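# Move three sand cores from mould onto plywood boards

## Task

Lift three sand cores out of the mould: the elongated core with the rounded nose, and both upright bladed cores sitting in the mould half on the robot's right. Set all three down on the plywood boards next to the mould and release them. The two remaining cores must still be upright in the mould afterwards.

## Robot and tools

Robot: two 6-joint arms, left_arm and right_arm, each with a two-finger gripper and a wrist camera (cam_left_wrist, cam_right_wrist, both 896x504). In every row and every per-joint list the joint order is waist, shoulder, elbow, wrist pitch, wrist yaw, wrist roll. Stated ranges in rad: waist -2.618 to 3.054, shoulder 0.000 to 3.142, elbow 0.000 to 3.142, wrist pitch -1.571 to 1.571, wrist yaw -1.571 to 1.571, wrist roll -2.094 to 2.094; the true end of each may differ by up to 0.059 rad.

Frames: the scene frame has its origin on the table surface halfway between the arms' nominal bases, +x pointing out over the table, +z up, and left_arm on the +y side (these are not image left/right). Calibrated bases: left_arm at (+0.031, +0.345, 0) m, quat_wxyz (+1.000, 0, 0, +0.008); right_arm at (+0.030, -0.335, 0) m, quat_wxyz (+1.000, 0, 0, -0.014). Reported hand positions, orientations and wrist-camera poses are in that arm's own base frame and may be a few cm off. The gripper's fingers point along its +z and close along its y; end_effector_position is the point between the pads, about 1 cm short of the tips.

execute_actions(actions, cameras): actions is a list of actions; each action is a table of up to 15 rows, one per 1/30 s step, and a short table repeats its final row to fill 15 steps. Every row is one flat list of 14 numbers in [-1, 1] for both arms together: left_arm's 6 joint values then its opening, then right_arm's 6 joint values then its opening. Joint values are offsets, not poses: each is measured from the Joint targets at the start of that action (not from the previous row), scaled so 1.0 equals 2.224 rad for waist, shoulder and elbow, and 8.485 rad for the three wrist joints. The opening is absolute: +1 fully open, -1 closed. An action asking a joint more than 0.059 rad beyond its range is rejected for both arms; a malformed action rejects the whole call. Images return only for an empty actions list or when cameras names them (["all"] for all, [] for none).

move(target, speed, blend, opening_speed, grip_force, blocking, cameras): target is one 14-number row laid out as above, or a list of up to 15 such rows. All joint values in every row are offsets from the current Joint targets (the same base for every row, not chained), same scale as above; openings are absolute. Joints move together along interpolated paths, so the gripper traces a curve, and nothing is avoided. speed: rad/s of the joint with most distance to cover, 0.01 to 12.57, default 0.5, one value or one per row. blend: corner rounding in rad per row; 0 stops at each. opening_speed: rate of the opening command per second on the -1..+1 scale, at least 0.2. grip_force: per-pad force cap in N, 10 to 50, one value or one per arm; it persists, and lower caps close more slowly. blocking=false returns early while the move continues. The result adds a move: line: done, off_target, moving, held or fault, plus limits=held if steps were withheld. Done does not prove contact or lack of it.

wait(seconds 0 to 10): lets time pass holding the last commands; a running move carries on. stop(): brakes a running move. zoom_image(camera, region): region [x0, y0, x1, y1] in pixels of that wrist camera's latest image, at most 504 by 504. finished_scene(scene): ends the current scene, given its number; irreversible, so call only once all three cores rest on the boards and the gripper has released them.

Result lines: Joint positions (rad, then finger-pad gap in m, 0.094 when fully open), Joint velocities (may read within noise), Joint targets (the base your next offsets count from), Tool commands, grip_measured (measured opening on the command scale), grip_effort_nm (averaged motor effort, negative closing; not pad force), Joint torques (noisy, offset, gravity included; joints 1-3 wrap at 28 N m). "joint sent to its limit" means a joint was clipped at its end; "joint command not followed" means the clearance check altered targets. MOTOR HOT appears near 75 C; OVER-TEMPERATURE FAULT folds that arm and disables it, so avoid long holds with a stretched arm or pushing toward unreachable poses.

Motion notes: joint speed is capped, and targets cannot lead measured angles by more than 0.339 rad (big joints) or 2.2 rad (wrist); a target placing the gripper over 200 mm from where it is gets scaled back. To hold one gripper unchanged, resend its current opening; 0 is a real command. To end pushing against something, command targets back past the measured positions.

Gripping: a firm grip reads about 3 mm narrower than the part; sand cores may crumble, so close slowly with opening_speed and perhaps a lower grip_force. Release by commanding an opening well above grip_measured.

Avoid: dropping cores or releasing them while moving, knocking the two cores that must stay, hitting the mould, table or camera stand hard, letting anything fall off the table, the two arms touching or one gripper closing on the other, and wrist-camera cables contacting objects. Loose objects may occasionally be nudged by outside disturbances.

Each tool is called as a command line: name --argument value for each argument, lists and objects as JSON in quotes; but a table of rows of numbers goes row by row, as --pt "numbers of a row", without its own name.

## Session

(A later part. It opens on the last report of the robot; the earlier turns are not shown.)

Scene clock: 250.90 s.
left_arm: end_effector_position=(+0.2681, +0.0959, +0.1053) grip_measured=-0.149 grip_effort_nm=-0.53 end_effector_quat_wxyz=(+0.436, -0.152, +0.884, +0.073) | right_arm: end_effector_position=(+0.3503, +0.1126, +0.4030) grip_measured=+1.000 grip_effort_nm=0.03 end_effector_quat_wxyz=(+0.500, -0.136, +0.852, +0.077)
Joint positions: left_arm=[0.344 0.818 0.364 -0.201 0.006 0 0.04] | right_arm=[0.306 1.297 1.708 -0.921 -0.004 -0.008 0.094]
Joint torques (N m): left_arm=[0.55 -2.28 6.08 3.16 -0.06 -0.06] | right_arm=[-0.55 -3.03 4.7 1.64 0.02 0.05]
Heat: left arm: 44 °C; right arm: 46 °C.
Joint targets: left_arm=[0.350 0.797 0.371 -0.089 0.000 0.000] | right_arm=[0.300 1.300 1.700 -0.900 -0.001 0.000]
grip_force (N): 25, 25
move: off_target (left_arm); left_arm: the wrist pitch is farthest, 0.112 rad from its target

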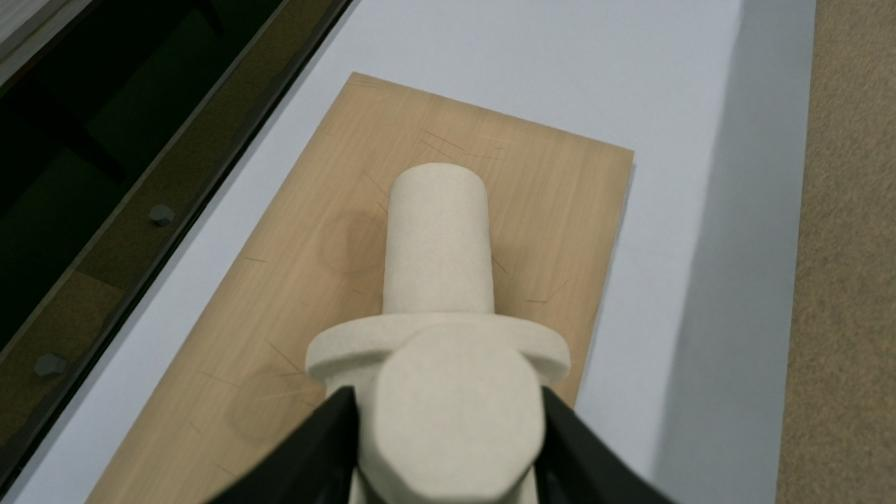

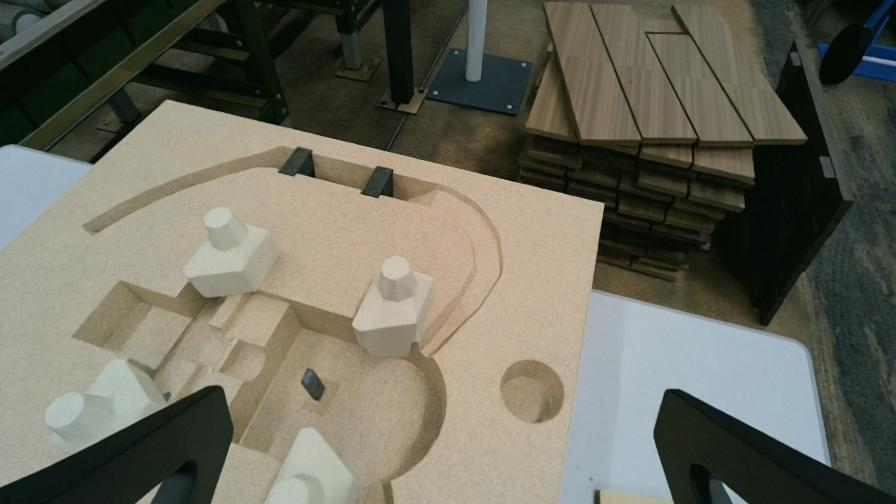

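move --target '[0,0.0022,-0.0112,-0.0035,0,0,-0.75,0,0,0,0,0,0,1]' --speed 0.06 --cameras '["cam_left_wrist"]'

Scene clock: 258.43 s.
left_arm: end_effector_position=(+0.2690, +0.0962, +0.1044) grip_measured=-0.149 grip_effort_nm=-0.53 end_effector_quat_wxyz=(+0.441, -0.153, +0.881, +0.073) | right_arm: end_effector_position=(+0.3503, +0.1126, +0.4030) grip_measured=+1.000 grip_effort_nm=0.03 end_effector_quat_wxyz=(+0.500, -0.136, +0.852, +0.077)
Joint positions: left_arm=[0.344 0.818 0.353 -0.179 0.006 -0.002 0.04] | right_arm=[0.306 1.297 1.708 -0.921 -0.004 -0.008 0.094]
Joint torques (N m): left_arm=[0.57 -1.8 5.07 2.61 -0.05 -0.04] | right_arm=[-0.55 -3.02 4.68 1.64 0.02 0.05]
Heat: left arm: 47 °C; right arm: 46 °C.
Joint targets: left_arm=[0.350 0.802 0.346 -0.119 0.000 0.000] | right_arm=[0.300 1.300 1.700 -0.900 -0.001 0.000]
grip_force (N): 25, 25
move: off_target (left_arm); left_arm: the wrist pitch is farthest, 0.060 rad from its target
Images, in order (width x height): cam_left_wrist 896x504.

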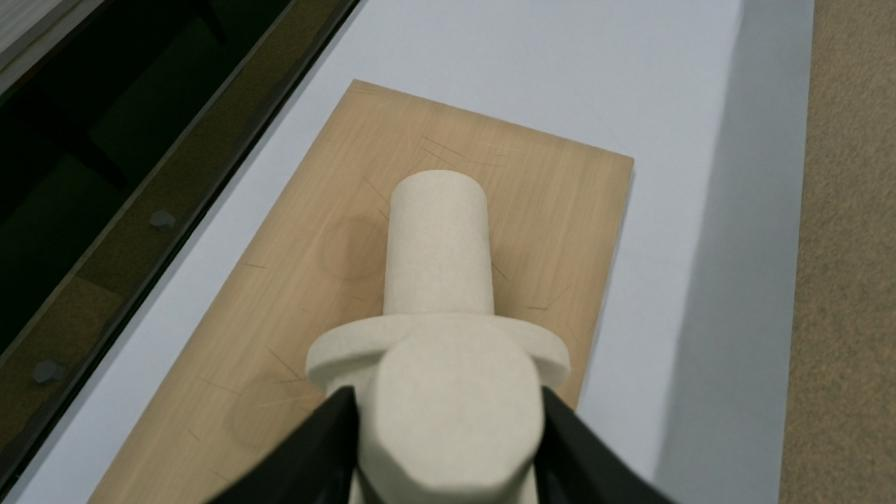

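move --target '[0,0.0022,-0.0075,-0.001,0,0,-0.75,0,0,0,0,0,0,1]' --speed 0.06

move --target '[0,0,0,0,0,0,0.2,0,0,0,0,0,0,1]' --opening_speed 0.3 --cameras '["cam_left_wrist"]'

Scene clock: 266.87 s.
left_arm: end_effector_position=(+0.2699, +0.0966, +0.1041) grip_measured=-0.149 grip_effort_nm=-0.54 end_effector_quat_wxyz=(+0.445, -0.153, +0.879, +0.074) | right_arm: end_effector_position=(+0.3503, +0.1126, +0.4030) grip_measured=+1.000 grip_effort_nm=0.03 end_effector_quat_wxyz=(+0.500, -0.136, +0.852, +0.077)
Joint positions: left_arm=[0.344 0.818 0.343 -0.159 0.006 -0.003 0.04] | right_arm=[0.306 1.297 1.708 -0.921 -0.004 -0.008 0.094]
Joint torques (N m): left_arm=[0.39 -1.4 4.55 2.3 -0.03 -0.02] | right_arm=[-0.57 -3.02 4.67 1.64 0.02 0.04]
Heat: left arm: 47 °C; right arm: 46 °C.
Joint targets: left_arm=[0.350 0.807 0.329 -0.127 0.000 0.000] | right_arm=[0.300 1.300 1.700 -0.900 -0.001 0.000]
grip_force (N): 25, 25
move: done

Scene clock: 270.23 s.
left_arm: end_effector_position=(+0.2680, +0.0995, +0.1016) grip_measured=+0.198 grip_effort_nm=0.15 end_effector_quat_wxyz=(+0.444, -0.157, +0.879, +0.080) | right_arm: end_effector_position=(+0.3503, +0.1126, +0.4030) grip_measured=+1.000 grip_effort_nm=0.03 end_effector_quat_wxyz=(+0.500, -0.136, +0.852, +0.077)
Joint positions: left_arm=[0.347 0.818 0.334 -0.152 -0.007 -0.004 0.056] | right_arm=[0.306 1.297 1.708 -0.921 -0.004 -0.008 0.094]
Joint torques (N m): left_arm=[0.29 -1.39 5.3 2.23 0.1 -0.01] | right_arm=[-0.58 -3.03 4.7 1.63 0.03 0.05]
Heat: left arm: 47 °C; right arm: 46 °C.
Joint targets: left_arm=[0.351 0.807 0.329 -0.127 0.000 0.000] | right_arm=[0.300 1.300 1.700 -0.900 -0.001 0.000]
grip_force (N): 25, 25
move: done
Images, in order (width x height): cam_left_wrist 896x504.

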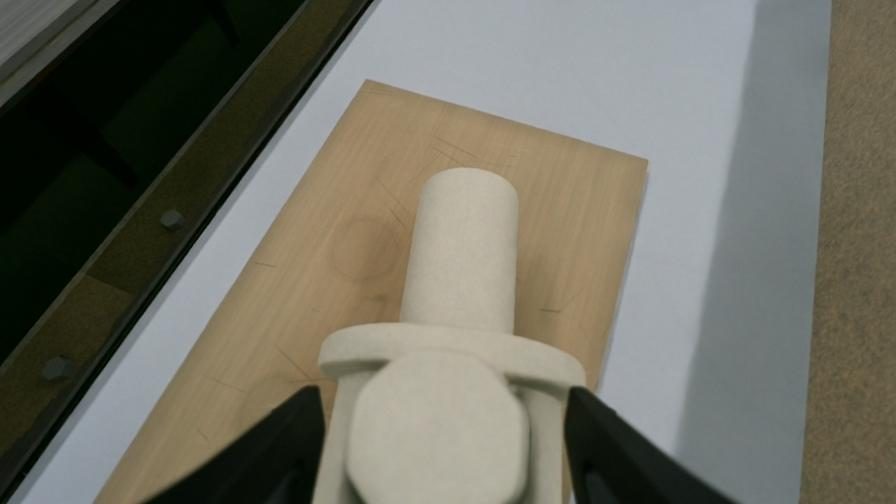

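move --target '[0,0,0,0,0,0,1,0,0,0,0,0,0,1]' --opening_speed 0.8

move --target '[0,-0.0144,0.1398,-0.0421,0,0,1,0,0,0,0,0,0,1]' --speed 0.3 --cameras '["cam_left_wrist"]'

Scene clock: 276.07 s.
left_arm: end_effector_position=(+0.2680, +0.0995, +0.1016) grip_measured=+0.998 grip_effort_nm=0.15 end_effector_quat_wxyz=(+0.444, -0.157, +0.879, +0.080) | right_arm: end_effector_position=(+0.3503, +0.1126, +0.4030) grip_measured=+1.000 grip_effort_nm=0.03 end_effector_quat_wxyz=(+0.500, -0.136, +0.852, +0.077)
Joint positions: left_arm=[0.347 0.818 0.334 -0.152 -0.007 -0.004 0.094] | right_arm=[0.306 1.297 1.708 -0.921 -0.004 -0.008 0.094]
Joint torques (N m): left_arm=[0.32 -1.39 5.27 2.23 0.12 -0.02] | right_arm=[-0.57 -3.02 4.67 1.64 0.03 0.05]
Heat: left arm: 46 °C; right arm: 46 °C.
Joint targets: left_arm=[0.351 0.807 0.329 -0.127 0.000 0.000] | right_arm=[0.300 1.300 1.700 -0.900 -0.001 0.000]
grip_force (N): 25, 25
move: done

Scene clock: 277.97 s.
left_arm: end_effector_position=(+0.2660, +0.0988, +0.1693) grip_measured=+0.998 grip_effort_nm=0.14 end_effector_quat_wxyz=(+0.433, -0.158, +0.884, +0.078) | right_arm: end_effector_position=(+0.3503, +0.1126, +0.4030) grip_measured=+1.000 grip_effort_nm=0.03 end_effector_quat_wxyz=(+0.500, -0.136, +0.852, +0.077)
Joint positions: left_arm=[0.347 0.789 0.615 -0.486 -0.007 -0.004 0.094] | right_arm=[0.306 1.297 1.708 -0.921 -0.004 -0.008 0.094]
Joint torques (N m): left_arm=[0.25 -1.54 7.77 1.96 0.1 -0.02] | right_arm=[-0.57 -3.03 4.68 1.63 0.02 0.05]
Heat: left arm: 46 °C; right arm: 46 °C.
Joint targets: left_arm=[0.351 0.775 0.640 -0.484 0.000 0.000] | right_arm=[0.300 1.300 1.700 -0.900 -0.001 0.000]
grip_force (N): 25, 25
move: done
Images, in order (width x height): cam_left_wrist 896x504.

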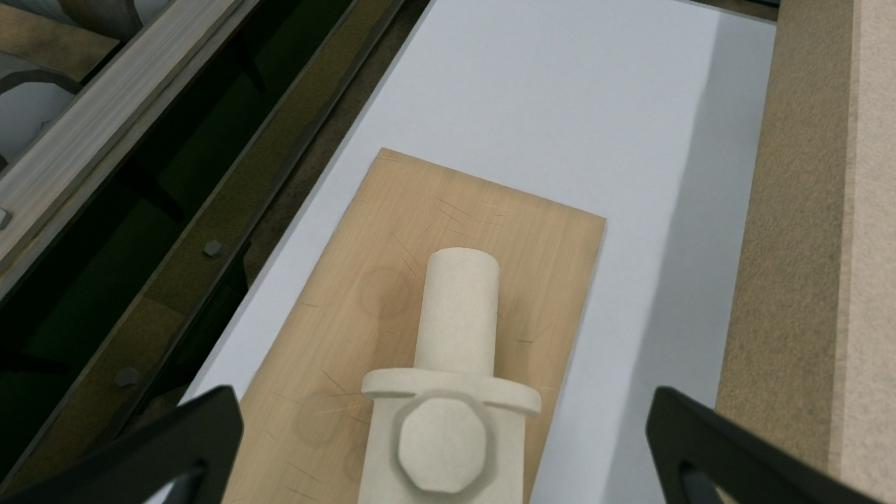

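move --target '[0,0,0,0,0,0,1,0.1097,-0.2293,-0.5706,0.1071,0,0,1]' --speed 0.6 --cameras '["cam_right_wrist"]'

Scene clock: 301.77 s.
left_arm: end_effector_position=(+0.2660, +0.0988, +0.1693) grip_measured=+0.998 grip_effort_nm=0.15 end_effector_quat_wxyz=(+0.433, -0.158, +0.884, +0.078) | right_arm: end_effector_position=(+0.2733, +0.1646, +0.1801) grip_measured=+1.000 grip_effort_nm=0.03 end_effector_quat_wxyz=(+0.535, -0.225, +0.801, +0.146)
Joint positions: left_arm=[0.347 0.789 0.615 -0.486 -0.007 -0.004 0.094] | right_arm=[0.537 0.808 0.436 -0.023 -0.003 -0.008 0.094]
Joint torques (N m): left_arm=[0.27 -1.58 7.76 1.94 0.11 -0.01] | right_arm=[0.57 -2.32 6.06 1.78 0.02 0.04]
Heat: left arm: 44 °C; right arm: 47 °C.
Joint targets: left_arm=[0.351 0.775 0.640 -0.484 0.000 0.000] | right_arm=[0.544 0.790 0.431 0.009 0.000 0.000]
grip_force (N): 25, 25
move: done
Images, in order (width x height): cam_right_wrist 896x504.

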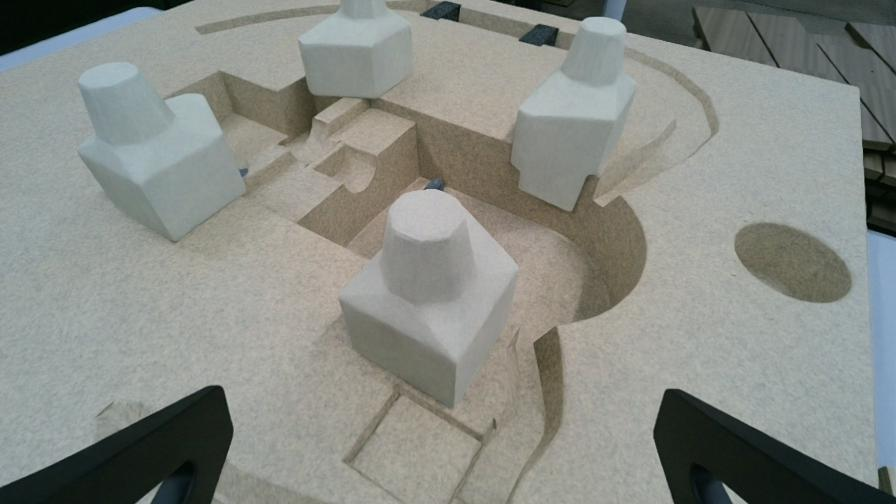

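move --target '[0,0,0,0,0,0,1,0.0067,0.2068,0.0405,0.0461,0,0,1]' --speed 0.3 --cameras '["all"]'

Scene clock: 310.97 s.
left_arm: end_effector_position=(+0.2660, +0.0988, +0.1693) grip_measured=+0.998 grip_effort_nm=0.15 end_effector_quat_wxyz=(+0.433, -0.158, +0.884, +0.078) | right_arm: end_effector_position=(+0.3284, +0.2037, +0.1481) grip_measured=+1.000 grip_effort_nm=0.03 end_effector_quat_wxyz=(+0.535, -0.230, +0.799, +0.150)
Joint positions: left_arm=[0.347 0.789 0.615 -0.486 -0.007 -0.004 0.094] | right_arm=[0.551 1.245 0.488 0.364 -0.003 -0.008 0.094]
Joint torques (N m): left_arm=[0.29 -1.61 7.76 1.96 0.1 -0.02] | right_arm=[0.62 -3.07 8.44 1.84 0.01 0.05]
Heat: left arm: 43 °C; right arm: 47 °C.
Joint targets: left_arm=[0.351 0.775 0.640 -0.484 0.000 0.000] | right_arm=[0.559 1.250 0.521 0.400 0.000 0.000]
grip_force (N): 25, 25
move: off_target (right_arm); right_arm: the wrist pitch is farthest, 0.036 rad from its target

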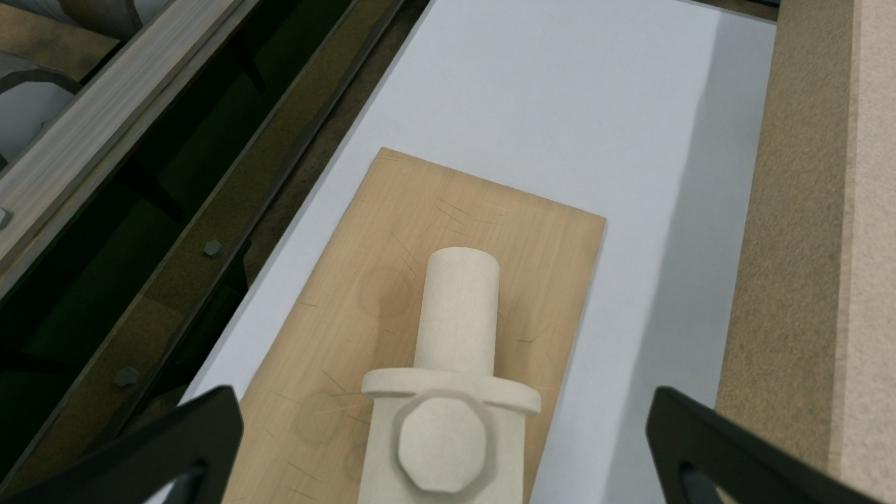

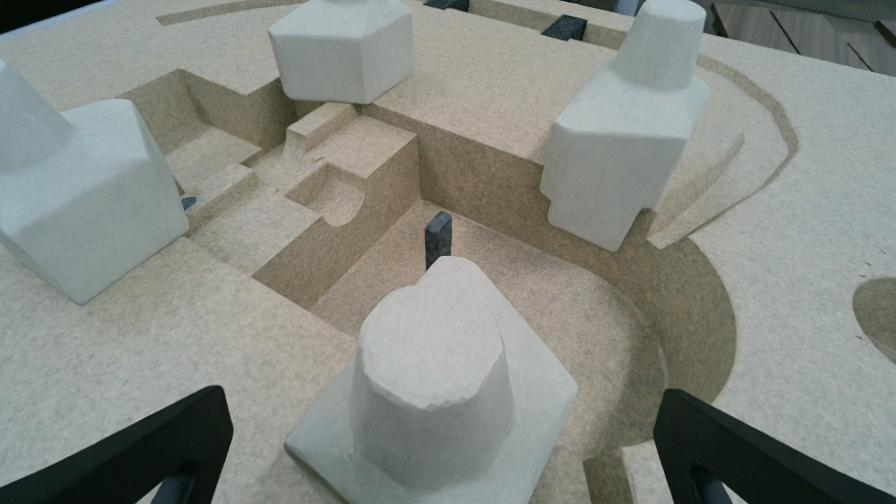

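move --target '[0,0,0,0,0,0,1,0.0045,0.0101,0.0187,-0.0022,0,0,1]' --speed 0.2

move --target '[0,0,0,0,0,0,1,0,0,0,0,0,0,-0.8]' --opening_speed 0.6 --grip_force '[25, 45]' --cameras '["cam_right_wrist"]'

Scene clock: 315.53 s.
left_arm: end_effector_position=(+0.2660, +0.0988, +0.1693) grip_measured=+0.998 grip_effort_nm=0.14 end_effector_quat_wxyz=(+0.433, -0.158, +0.884, +0.078) | right_arm: end_effector_position=(+0.3350, +0.2123, +0.1604) grip_measured=+1.000 grip_effort_nm=0.03 end_effector_quat_wxyz=(+0.543, -0.232, +0.792, +0.155)
Joint positions: left_arm=[0.347 0.789 0.615 -0.486 -0.007 -0.004 0.094] | right_arm=[0.561 1.265 0.532 0.364 -0.002 -0.008 0.094]
Joint torques (N m): left_arm=[0.29 -1.54 7.8 1.95 0.11 -0.02] | right_arm=[0.76 -3.12 8.38 1.67 0.01 0.05]
Heat: left arm: 43 °C; right arm: 47 °C.
Joint targets: left_arm=[0.351 0.775 0.640 -0.484 0.000 0.000] | right_arm=[0.568 1.273 0.562 0.381 -0.001 0.000]
grip_force (N): 25, 25
move: done

Scene clock: 318.73 s.
left_arm: end_effector_position=(+0.2660, +0.0988, +0.1693) grip_measured=+0.998 grip_effort_nm=0.15 end_effector_quat_wxyz=(+0.433, -0.158, +0.884, +0.078) | right_arm: end_effector_position=(+0.3354, +0.2116, +0.1604) grip_measured=-0.329 grip_effort_nm=-0.91 end_effector_quat_wxyz=(+0.544, -0.231, +0.792, +0.154)
Joint positions: left_arm=[0.347 0.789 0.615 -0.486 -0.007 -0.004 0.094] | right_arm=[0.561 1.265 0.532 0.364 0.002 -0.008 0.032]
Joint torques (N m): left_arm=[0.24 -1.57 7.75 1.96 0.09 -0.03] | right_arm=[0.62 -3.11 8.39 1.67 -0.03 0.04]
Heat: left arm: 43 °C; right arm: 47 °C.
Joint targets: left_arm=[0.351 0.775 0.640 -0.484 0.000 0.000] | right_arm=[0.568 1.273 0.562 0.381 0.000 0.000]
grip_force (N): 25, 45
move: done
Images, in order (width x height): cam_right_wrist 896x504.

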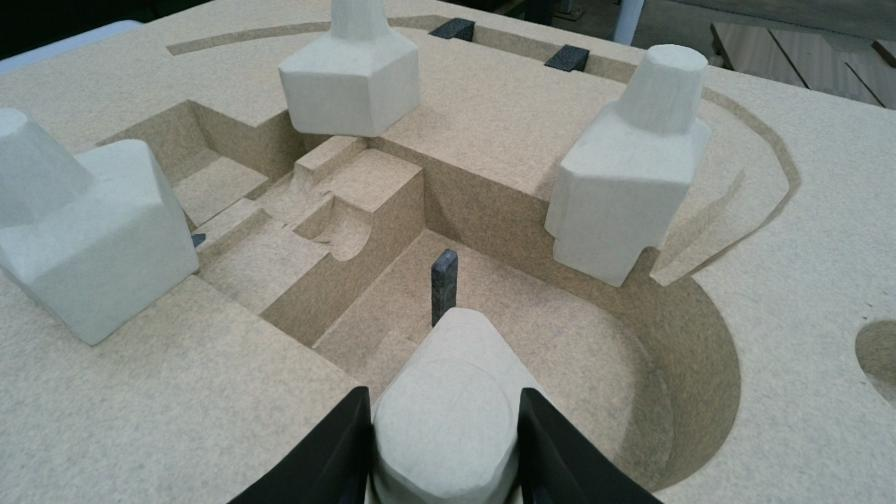

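move --pt "0 0 0 0 0 0 1 0 -0.0378 0.0632 -0.0265 0 0 -0.8" --pt "0 0 0 0 0 0 1 0 -0.0535 0.1356 -0.0496 0 0 -0.8" --speed 0.12 --blend '[0.03,0]' --cameras '["cam_right_wrist"]'

Scene clock: 328.03 s.
left_arm: end_effector_position=(+0.2660, +0.0988, +0.1693) grip_measured=+0.998 grip_effort_nm=0.14 end_effector_quat_wxyz=(+0.433, -0.158, +0.884, +0.078) | right_arm: end_effector_position=(+0.3318, +0.2093, +0.2068) grip_measured=-0.329 grip_effort_nm=-0.91 end_effector_quat_wxyz=(+0.490, -0.240, +0.826, +0.139)
Joint positions: left_arm=[0.347 0.789 0.615 -0.486 -0.007 -0.004 0.094] | right_arm=[0.561 1.194 0.808 -0.115 0.002 -0.006 0.032]
Joint torques (N m): left_arm=[0.25 -1.51 7.83 1.95 0.1 -0.02] | right_arm=[0.62 -6.94 10.95 2.12 -0.03 0.02]
Heat: left arm: 43 °C; right arm: 47 °C.
Joint targets: left_arm=[0.351 0.775 0.640 -0.484 0.000 0.000] | right_arm=[0.568 1.154 0.864 -0.040 0.000 0.000]
grip_force (N): 25, 45
move: off_target (right_arm); right_arm: the wrist pitch is farthest, 0.075 rad from its target
Images, in order (width x height): cam_right_wrist 896x504.

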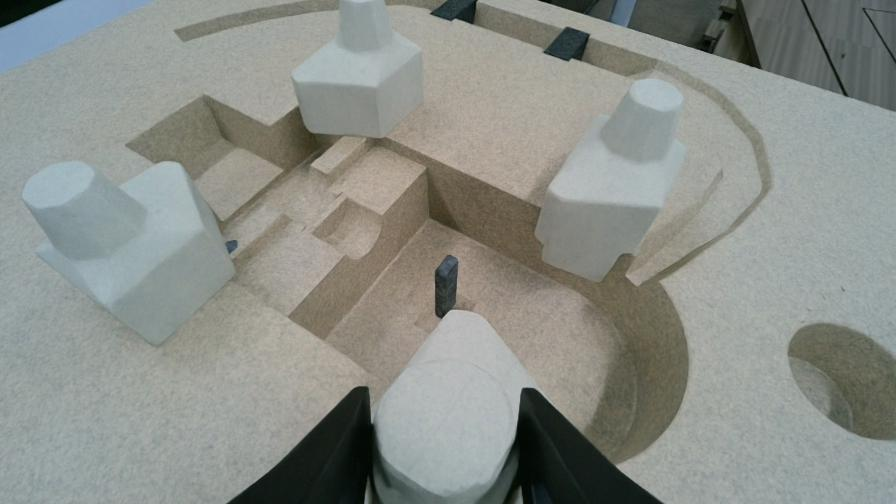

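move --target '[0,0,0,0,0,0,1,0,-0.0171,0.0976,-0.0185,0,0,-0.8]' --speed 0.15 --cameras '["all"]'

Scene clock: 333.17 s.
left_arm: end_effector_position=(+0.2660, +0.0988, +0.1693) grip_measured=+0.998 grip_effort_nm=0.14 end_effector_quat_wxyz=(+0.433, -0.158, +0.884, +0.078) | right_arm: end_effector_position=(+0.3335, +0.2104, +0.2892) grip_measured=-0.329 grip_effort_nm=-0.91 end_effector_quat_wxyz=(+0.530, -0.233, +0.802, +0.150)
Joint positions: left_arm=[0.347 0.789 0.615 -0.486 -0.007 -0.004 0.094] | right_arm=[0.561 1.154 1.025 -0.275 0.002 -0.006 0.032]
Joint torques (N m): left_arm=[0.36 -1.52 7.79 1.97 0.1 -0.01] | right_arm=[0.61 -6.5 10.97 2.25 -0.04 0.03]
Heat: left arm: 43 °C; right arm: 48 °C.
Joint targets: left_arm=[0.351 0.775 0.640 -0.484 0.000 0.000] | right_arm=[0.568 1.116 1.081 -0.196 0.000 0.000]
grip_force (N): 25, 45
move: off_target (right_arm); right_arm: the wrist pitch is farthest, 0.078 rad from its target

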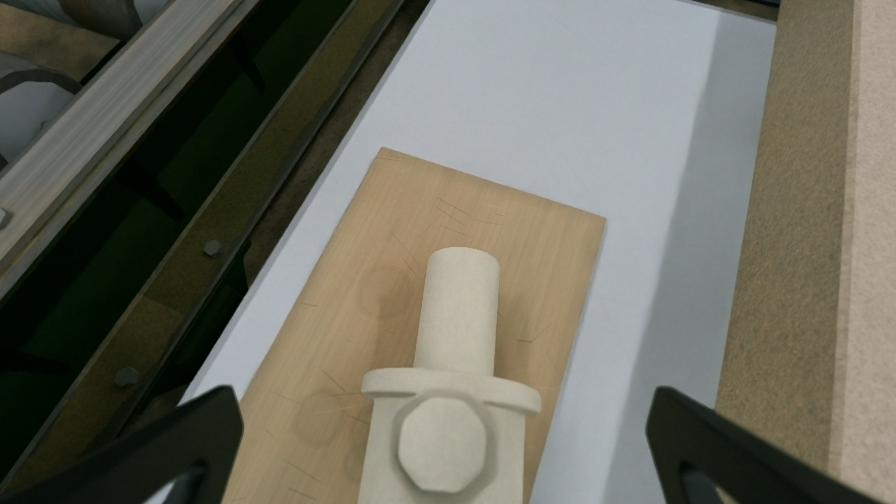

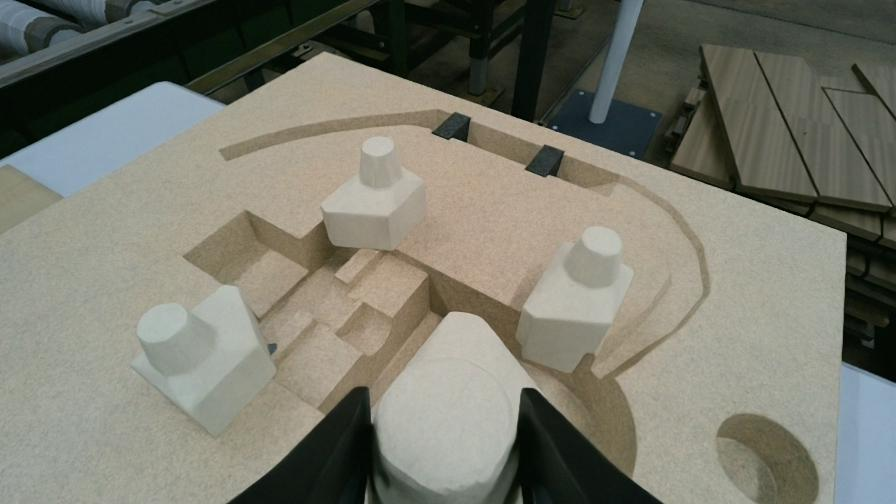

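move --target '[-0.45,0.0562,0.2068,-0.0019,0.0354,0,1,0,0,0,0,0,0,-0.8]' --speed 0.7 --cameras '["all"]'

Scene clock: 339.80 s.
left_arm: end_effector_position=(+0.2222, -0.2300, +0.3517) grip_measured=+0.998 grip_effort_nm=0.14 end_effector_quat_wxyz=(+0.512, +0.333, +0.734, -0.296) | right_arm: end_effector_position=(+0.3335, +0.2104, +0.2891) grip_measured=-0.329 grip_effort_nm=-0.91 end_effector_quat_wxyz=(+0.530, -0.233, +0.802, +0.150)
Joint positions: left_arm=[-0.644 0.895 1.077 -0.501 0.29 -0.004 0.094] | right_arm=[0.561 1.154 1.025 -0.275 0.002 -0.006 0.032]
Joint torques (N m): left_arm=[-0.46 -0.57 7.35 2.2 0.16 -0.02] | right_arm=[0.65 -6.5 10.96 2.24 -0.04 0.03]
Heat: left arm: 43 °C; right arm: 51 °C.
Joint targets: left_arm=[-0.651 0.900 1.100 -0.500 0.300 0.000] | right_arm=[0.568 1.116 1.081 -0.196 0.000 0.000]
grip_force (N): 25, 45
move: off_target (right_arm); right_arm: the wrist pitch is farthest, 0.079 rad from its target

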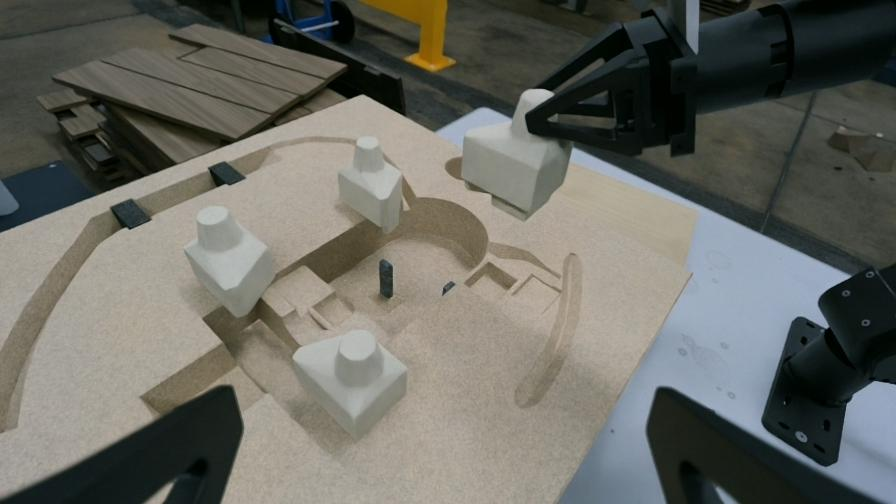

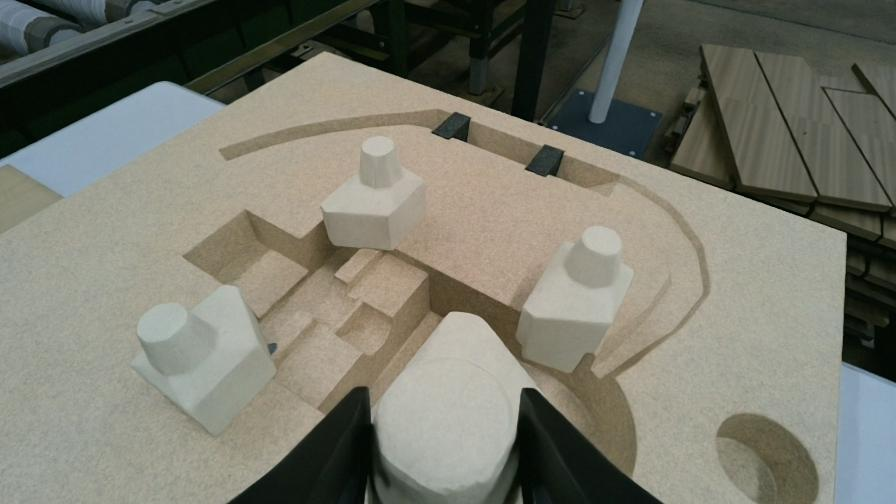

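zoom_image --camera "cam_left_wrist" --region '[400, 40, 720, 260]'

Scaled by 1.575.

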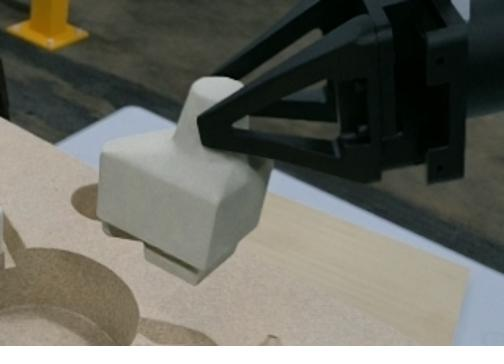

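move --pt "0 0 0 0 0 0 1 -0.28 0 0 0 0 0 -0.8" --pt "0 0 0 0 0 0 1 -0.3831 0.1862 0.2334 -0.1266 0 0 -0.8" --speed 0.4 --blend '[0.15,0]' --cameras '["all"]'

Scene clock: 358.83 s.
left_arm: end_effector_position=(+0.2221, -0.2301, +0.3518) grip_measured=+0.998 grip_effort_nm=0.14 end_effector_quat_wxyz=(+0.512, +0.333, +0.734, -0.296) | right_arm: end_effector_position=(+0.3193, -0.0897, +0.2101) grip_measured=-0.329 grip_effort_nm=-0.91 end_effector_quat_wxyz=(+0.158, +0.134, +0.978, -0.022)
Joint positions: left_arm=[-0.644 0.895 1.077 -0.501 0.291 -0.004 0.094] | right_arm=[-0.277 1.531 1.554 -1.274 -0.001 -0.005 0.032]
Joint torques (N m): left_arm=[-0.5 -0.54 7.35 2.16 0.21 -0.01] | right_arm=[-0.53 -5.42 9.09 0.65 -0.01 0.02]
Heat: left arm: 42 °C; right arm: 53 °C.
Joint targets: left_arm=[-0.651 0.900 1.100 -0.500 0.301 0.000] | right_arm=[-0.283 1.530 1.600 -1.271 -0.001 0.000]
grip_force (N): 25, 45
move: off_target (right_arm); right_arm: the elbow is farthest, 0.046 rad from its target

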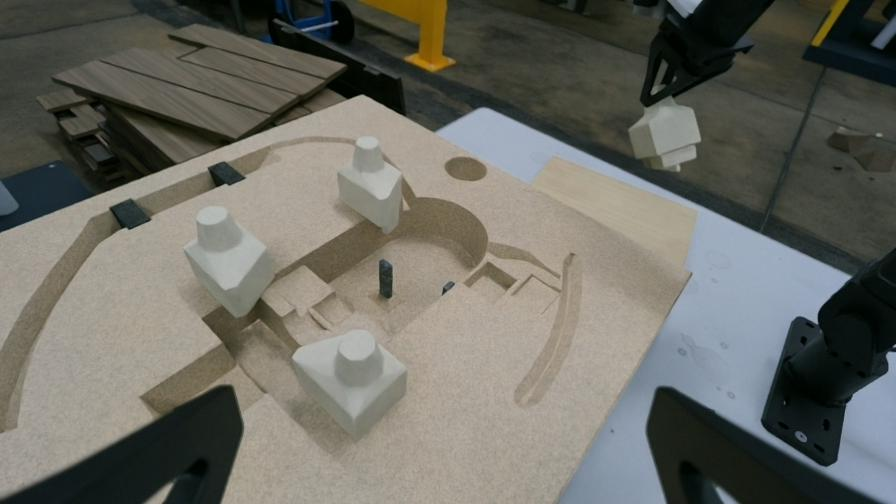

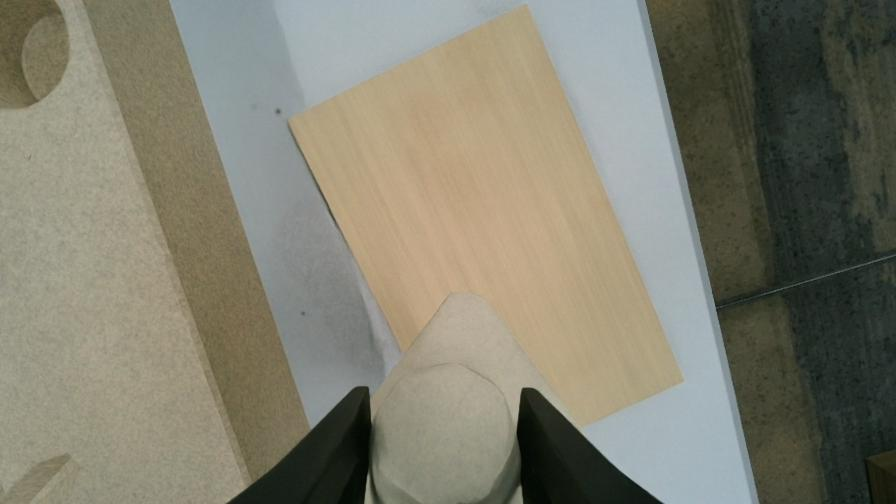

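move --target '[0,0,0,0,0,0,1,-0.0607,0.1929,0.042,-0.0107,0,0,-0.8]' --speed 0.25 --cameras '["all"]'

Scene clock: 373.27 s.
left_arm: end_effector_position=(+0.2221, -0.2301, +0.3518) grip_measured=+0.998 grip_effort_nm=0.14 end_effector_quat_wxyz=(+0.512, +0.333, +0.734, -0.296) | right_arm: end_effector_position=(+0.3269, -0.1415, +0.0984) grip_measured=-0.329 grip_effort_nm=-0.91 end_effector_quat_wxyz=(-0.028, +0.202, +0.979, +0.007)
Joint positions: left_arm=[-0.644 0.895 1.077 -0.501 0.291 -0.004 0.094] | right_arm=[-0.412 1.956 1.658 -1.331 -0.002 -0.005 0.032]
Joint torques (N m): left_arm=[-0.51 -0.58 7.34 2.18 0.18 -0.02] | right_arm=[-0.73 -8.17 7.98 -0.28 0.01 0.03]
Heat: left arm: 42 °C; right arm: 47 °C.
Joint targets: left_arm=[-0.651 0.900 1.100 -0.500 0.301 0.000] | right_arm=[-0.419 1.959 1.694 -1.361 0.000 0.000]
grip_force (N): 25, 45
move: off_target (right_arm); right_arm: the elbow is farthest, 0.036 rad from its target

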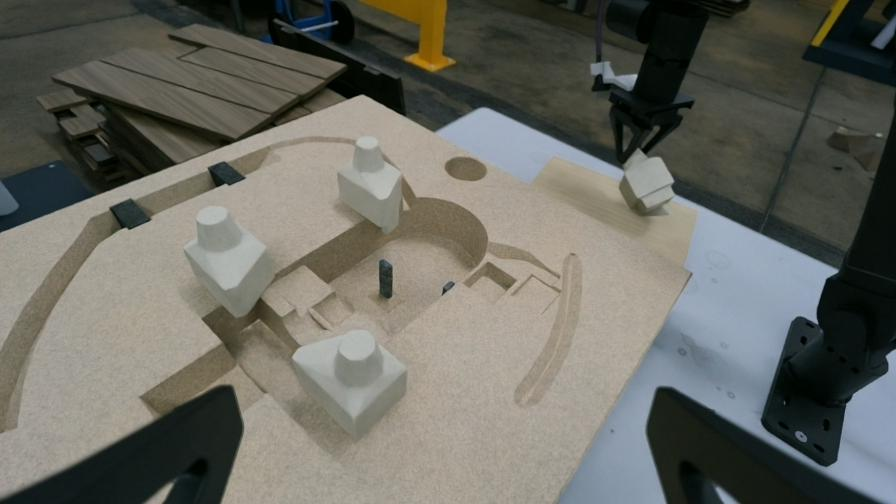

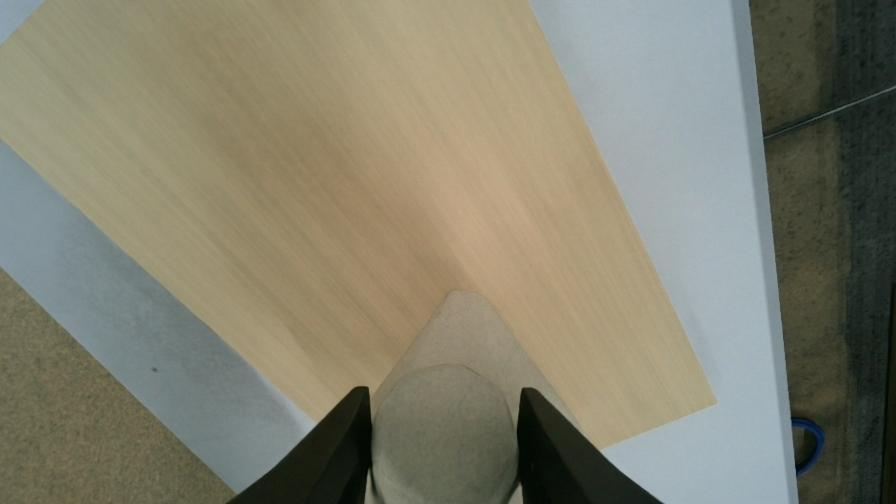

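zoom_image --camera "cam_left_wrist" --region '[560, 80, 740, 230]'

Scaled by 2.800.

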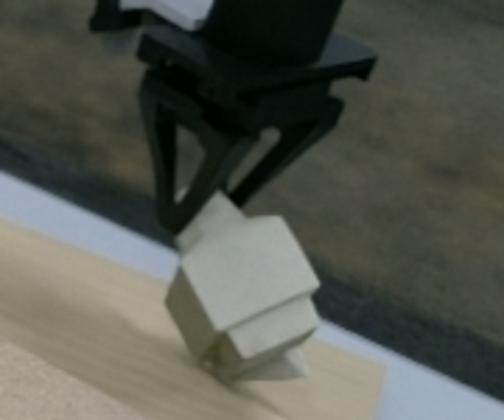

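move --pt "0 0 0 0 0 0 1 -0.0904 0.0049 0.0117 -0.0011 -0.0442 0 -0.8" --pt "0 0 0 0 0 0 1 -0.1785 0.0301 -0.0288 0.0012 -0.0884 0 -0.8" --speed 0.3 --blend '[0.1,0]' --cameras '["all"]'

zoom_image --camera "cam_left_wrist" --region '[540, 60, 740, 230]'

Scene clock: 405.60 s.
left_arm: end_effector_position=(+0.2221, -0.2301, +0.3518) grip_measured=+0.998 grip_effort_nm=0.14 end_effector_quat_wxyz=(+0.512, +0.333, +0.734, -0.296) | right_arm: end_effector_position=(+0.3258, -0.1753, +0.1117) grip_measured=-0.330 grip_effort_nm=-0.91 end_effector_quat_wxyz=(+0.066, +0.393, +0.852, +0.340)
Joint positions: left_arm=[-0.644 0.895 1.077 -0.501 0.291 -0.004 0.094] | right_arm=[-0.813 2.022 1.631 -1.338 -0.692 -0.005 0.031]
Joint torques (N m): left_arm=[-0.53 -0.54 7.36 2.17 0.21 -0.01] | right_arm=[-0.2 -8.43 4.83 -0.26 -0.88 0.02]
Heat: left arm: 42 °C; right arm: 42 °C.
Joint targets: left_arm=[-0.651 0.900 1.100 -0.500 0.301 0.000] | right_arm=[-0.816 2.026 1.630 -1.351 -0.750 0.000]
grip_force (N): 25, 45
move: off_target (right_arm); right_arm: the wrist yaw is farthest, 0.059 rad from its target

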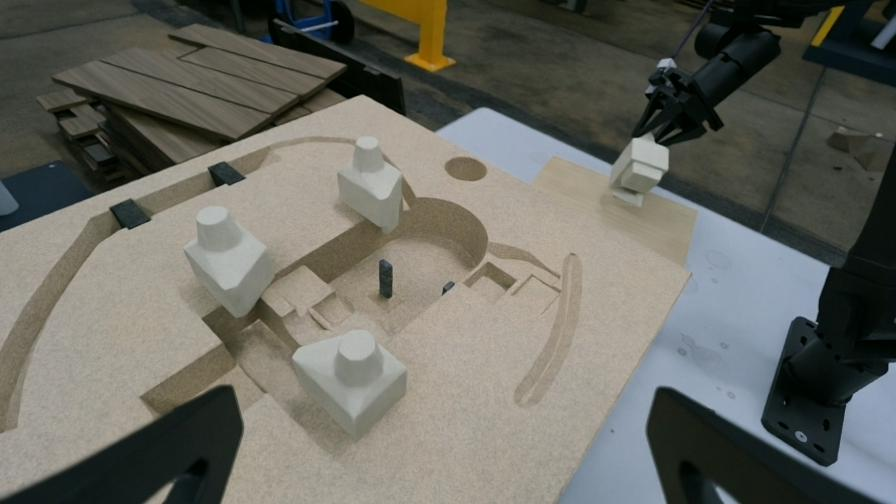

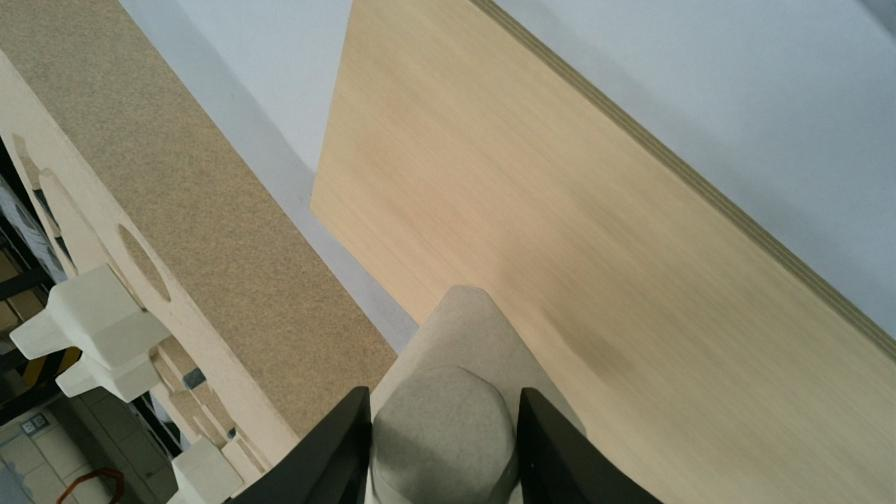

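Scaled by 2.520.

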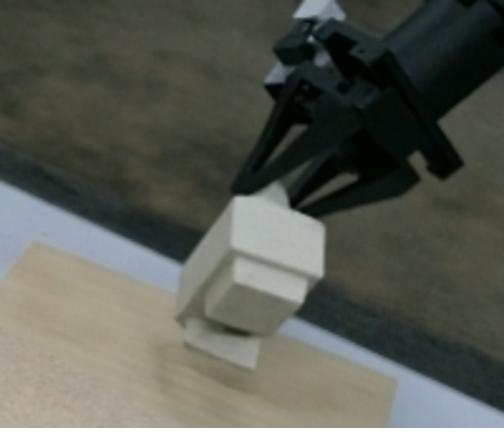

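move --pt "0 0 0 0 0 0 1 0.1871 -0.0791 0.027 -0.0058 0.0884 0 -0.8" --pt "0 0 0 0 0 0 1 0.3759 -0.0373 -0.036 0.0029 0.1803 0 -0.8" --speed 0.4 --blend '[0.1,0]' --cameras '["all"]'

zoom_image --camera "cam_left_wrist" --region '[540, 60, 740, 230]'

Scene clock: 429.43 s.
left_arm: end_effector_position=(+0.2221, -0.2301, +0.3518) grip_measured=+0.998 grip_effort_nm=0.14 end_effector_quat_wxyz=(+0.512, +0.333, +0.734, -0.296) | right_arm: end_effector_position=(+0.3384, -0.1112, +0.1232) grip_measured=-0.330 grip_effort_nm=-0.91 end_effector_quat_wxyz=(-0.061, -0.034, +0.934, -0.350)
Joint positions: left_arm=[-0.644 0.895 1.077 -0.501 0.291 -0.004 0.094] | right_arm=[0.018 1.939 1.551 -1.319 0.716 -0.003 0.031]
Joint torques (N m): left_arm=[-0.54 -0.61 7.32 2.18 0.19 0] | right_arm=[0.18 -7.88 4.83 -0.15 0.91 -0.01]
Heat: left arm: 42 °C; right arm: 40 °C.
Joint targets: left_arm=[-0.651 0.900 1.100 -0.500 0.301 0.000] | right_arm=[0.021 1.943 1.550 -1.327 0.779 0.000]
grip_force (N): 25, 45
move: off_target (right_arm); right_arm: the wrist yaw is farthest, 0.064 rad from its target

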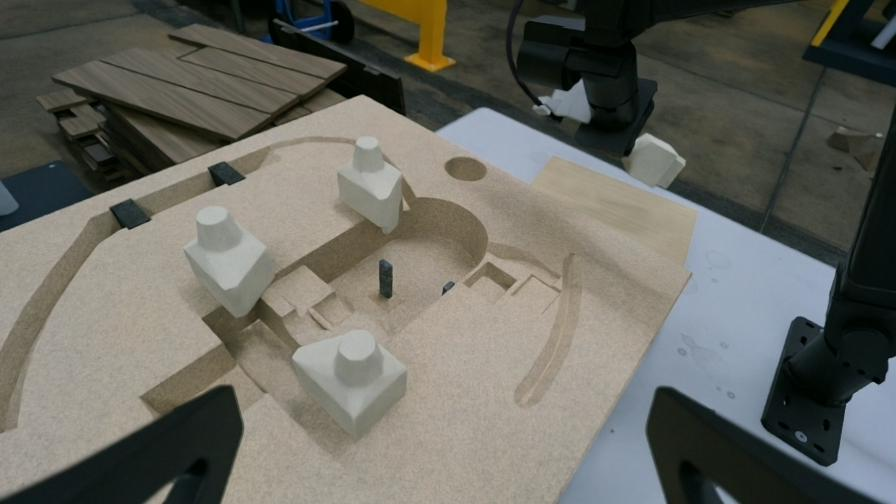

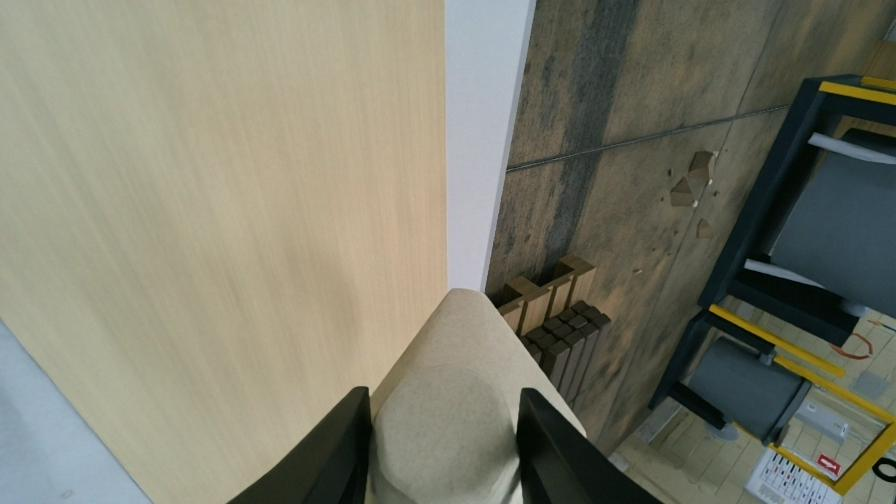

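Scaled by 2.520.

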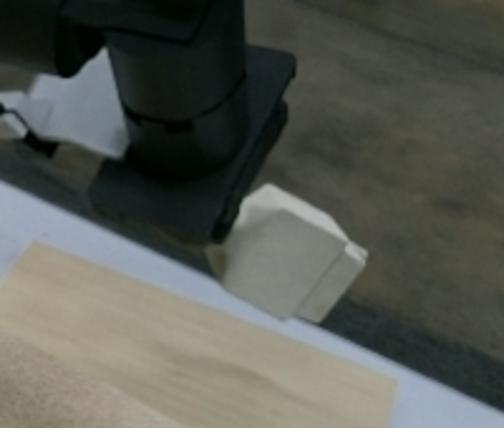

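move --target '[0,0,0,0,0,0,1,0,0.0116,-0.0651,0.0165,0,0,-0.8]' --speed 0.2 --cameras '["all"]'

zoom_image --camera "cam_left_wrist" --region '[540, 60, 740, 230]'

Scene clock: 436.97 s.
left_arm: end_effector_position=(+0.2221, -0.2301, +0.3518) grip_measured=+0.998 grip_effort_nm=0.14 end_effector_quat_wxyz=(+0.512, +0.333, +0.734, -0.296) | right_arm: end_effector_position=(+0.3284, -0.1118, +0.0793) grip_measured=-0.330 grip_effort_nm=-0.91 end_effector_quat_wxyz=(-0.076, -0.039, +0.933, -0.351)
Joint positions: left_arm=[-0.644 0.895 1.077 -0.501 0.291 -0.004 0.094] | right_arm=[0.018 1.967 1.404 -1.177 0.718 -0.002 0.031]
Joint torques (N m): left_arm=[-0.47 -0.51 7.35 2.18 0.19 -0.02] | right_arm=[0.18 -7.98 4.72 -0.23 0.9 -0.01]
Heat: left arm: 42 °C; right arm: 40 °C.
Joint targets: left_arm=[-0.651 0.900 1.100 -0.500 0.301 0.000] | right_arm=[0.021 1.969 1.405 -1.187 0.779 0.000]
grip_force (N): 25, 45
move: off_target (right_arm); right_arm: the wrist yaw is farthest, 0.061 rad from its target

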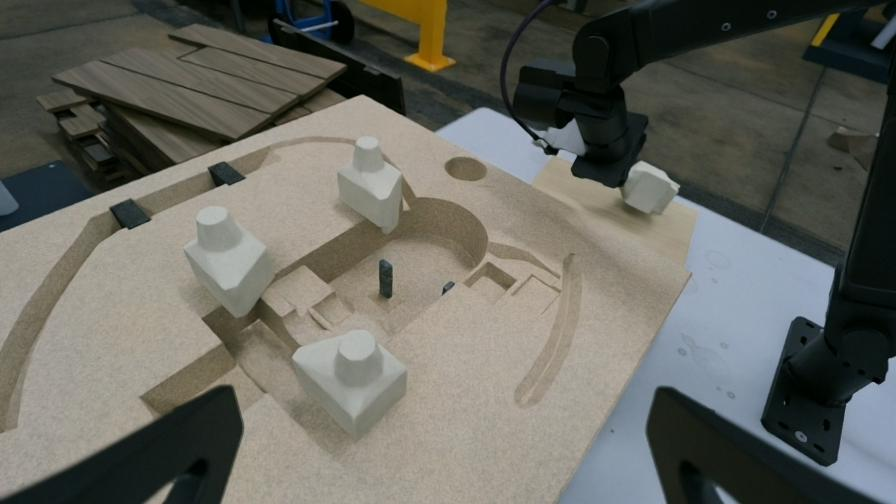

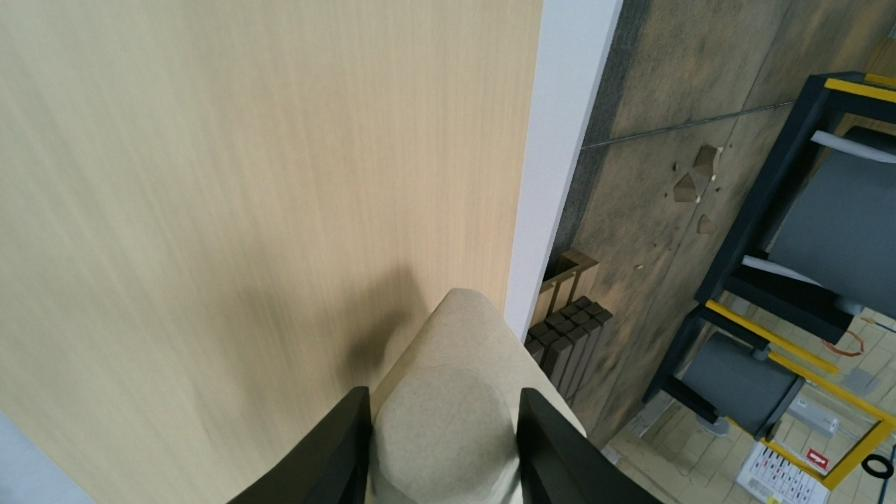

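Scaled by 2.520.

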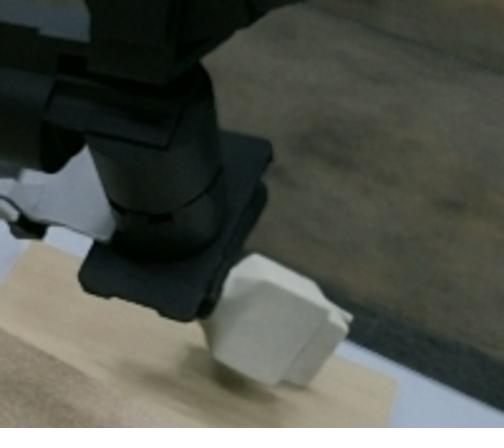

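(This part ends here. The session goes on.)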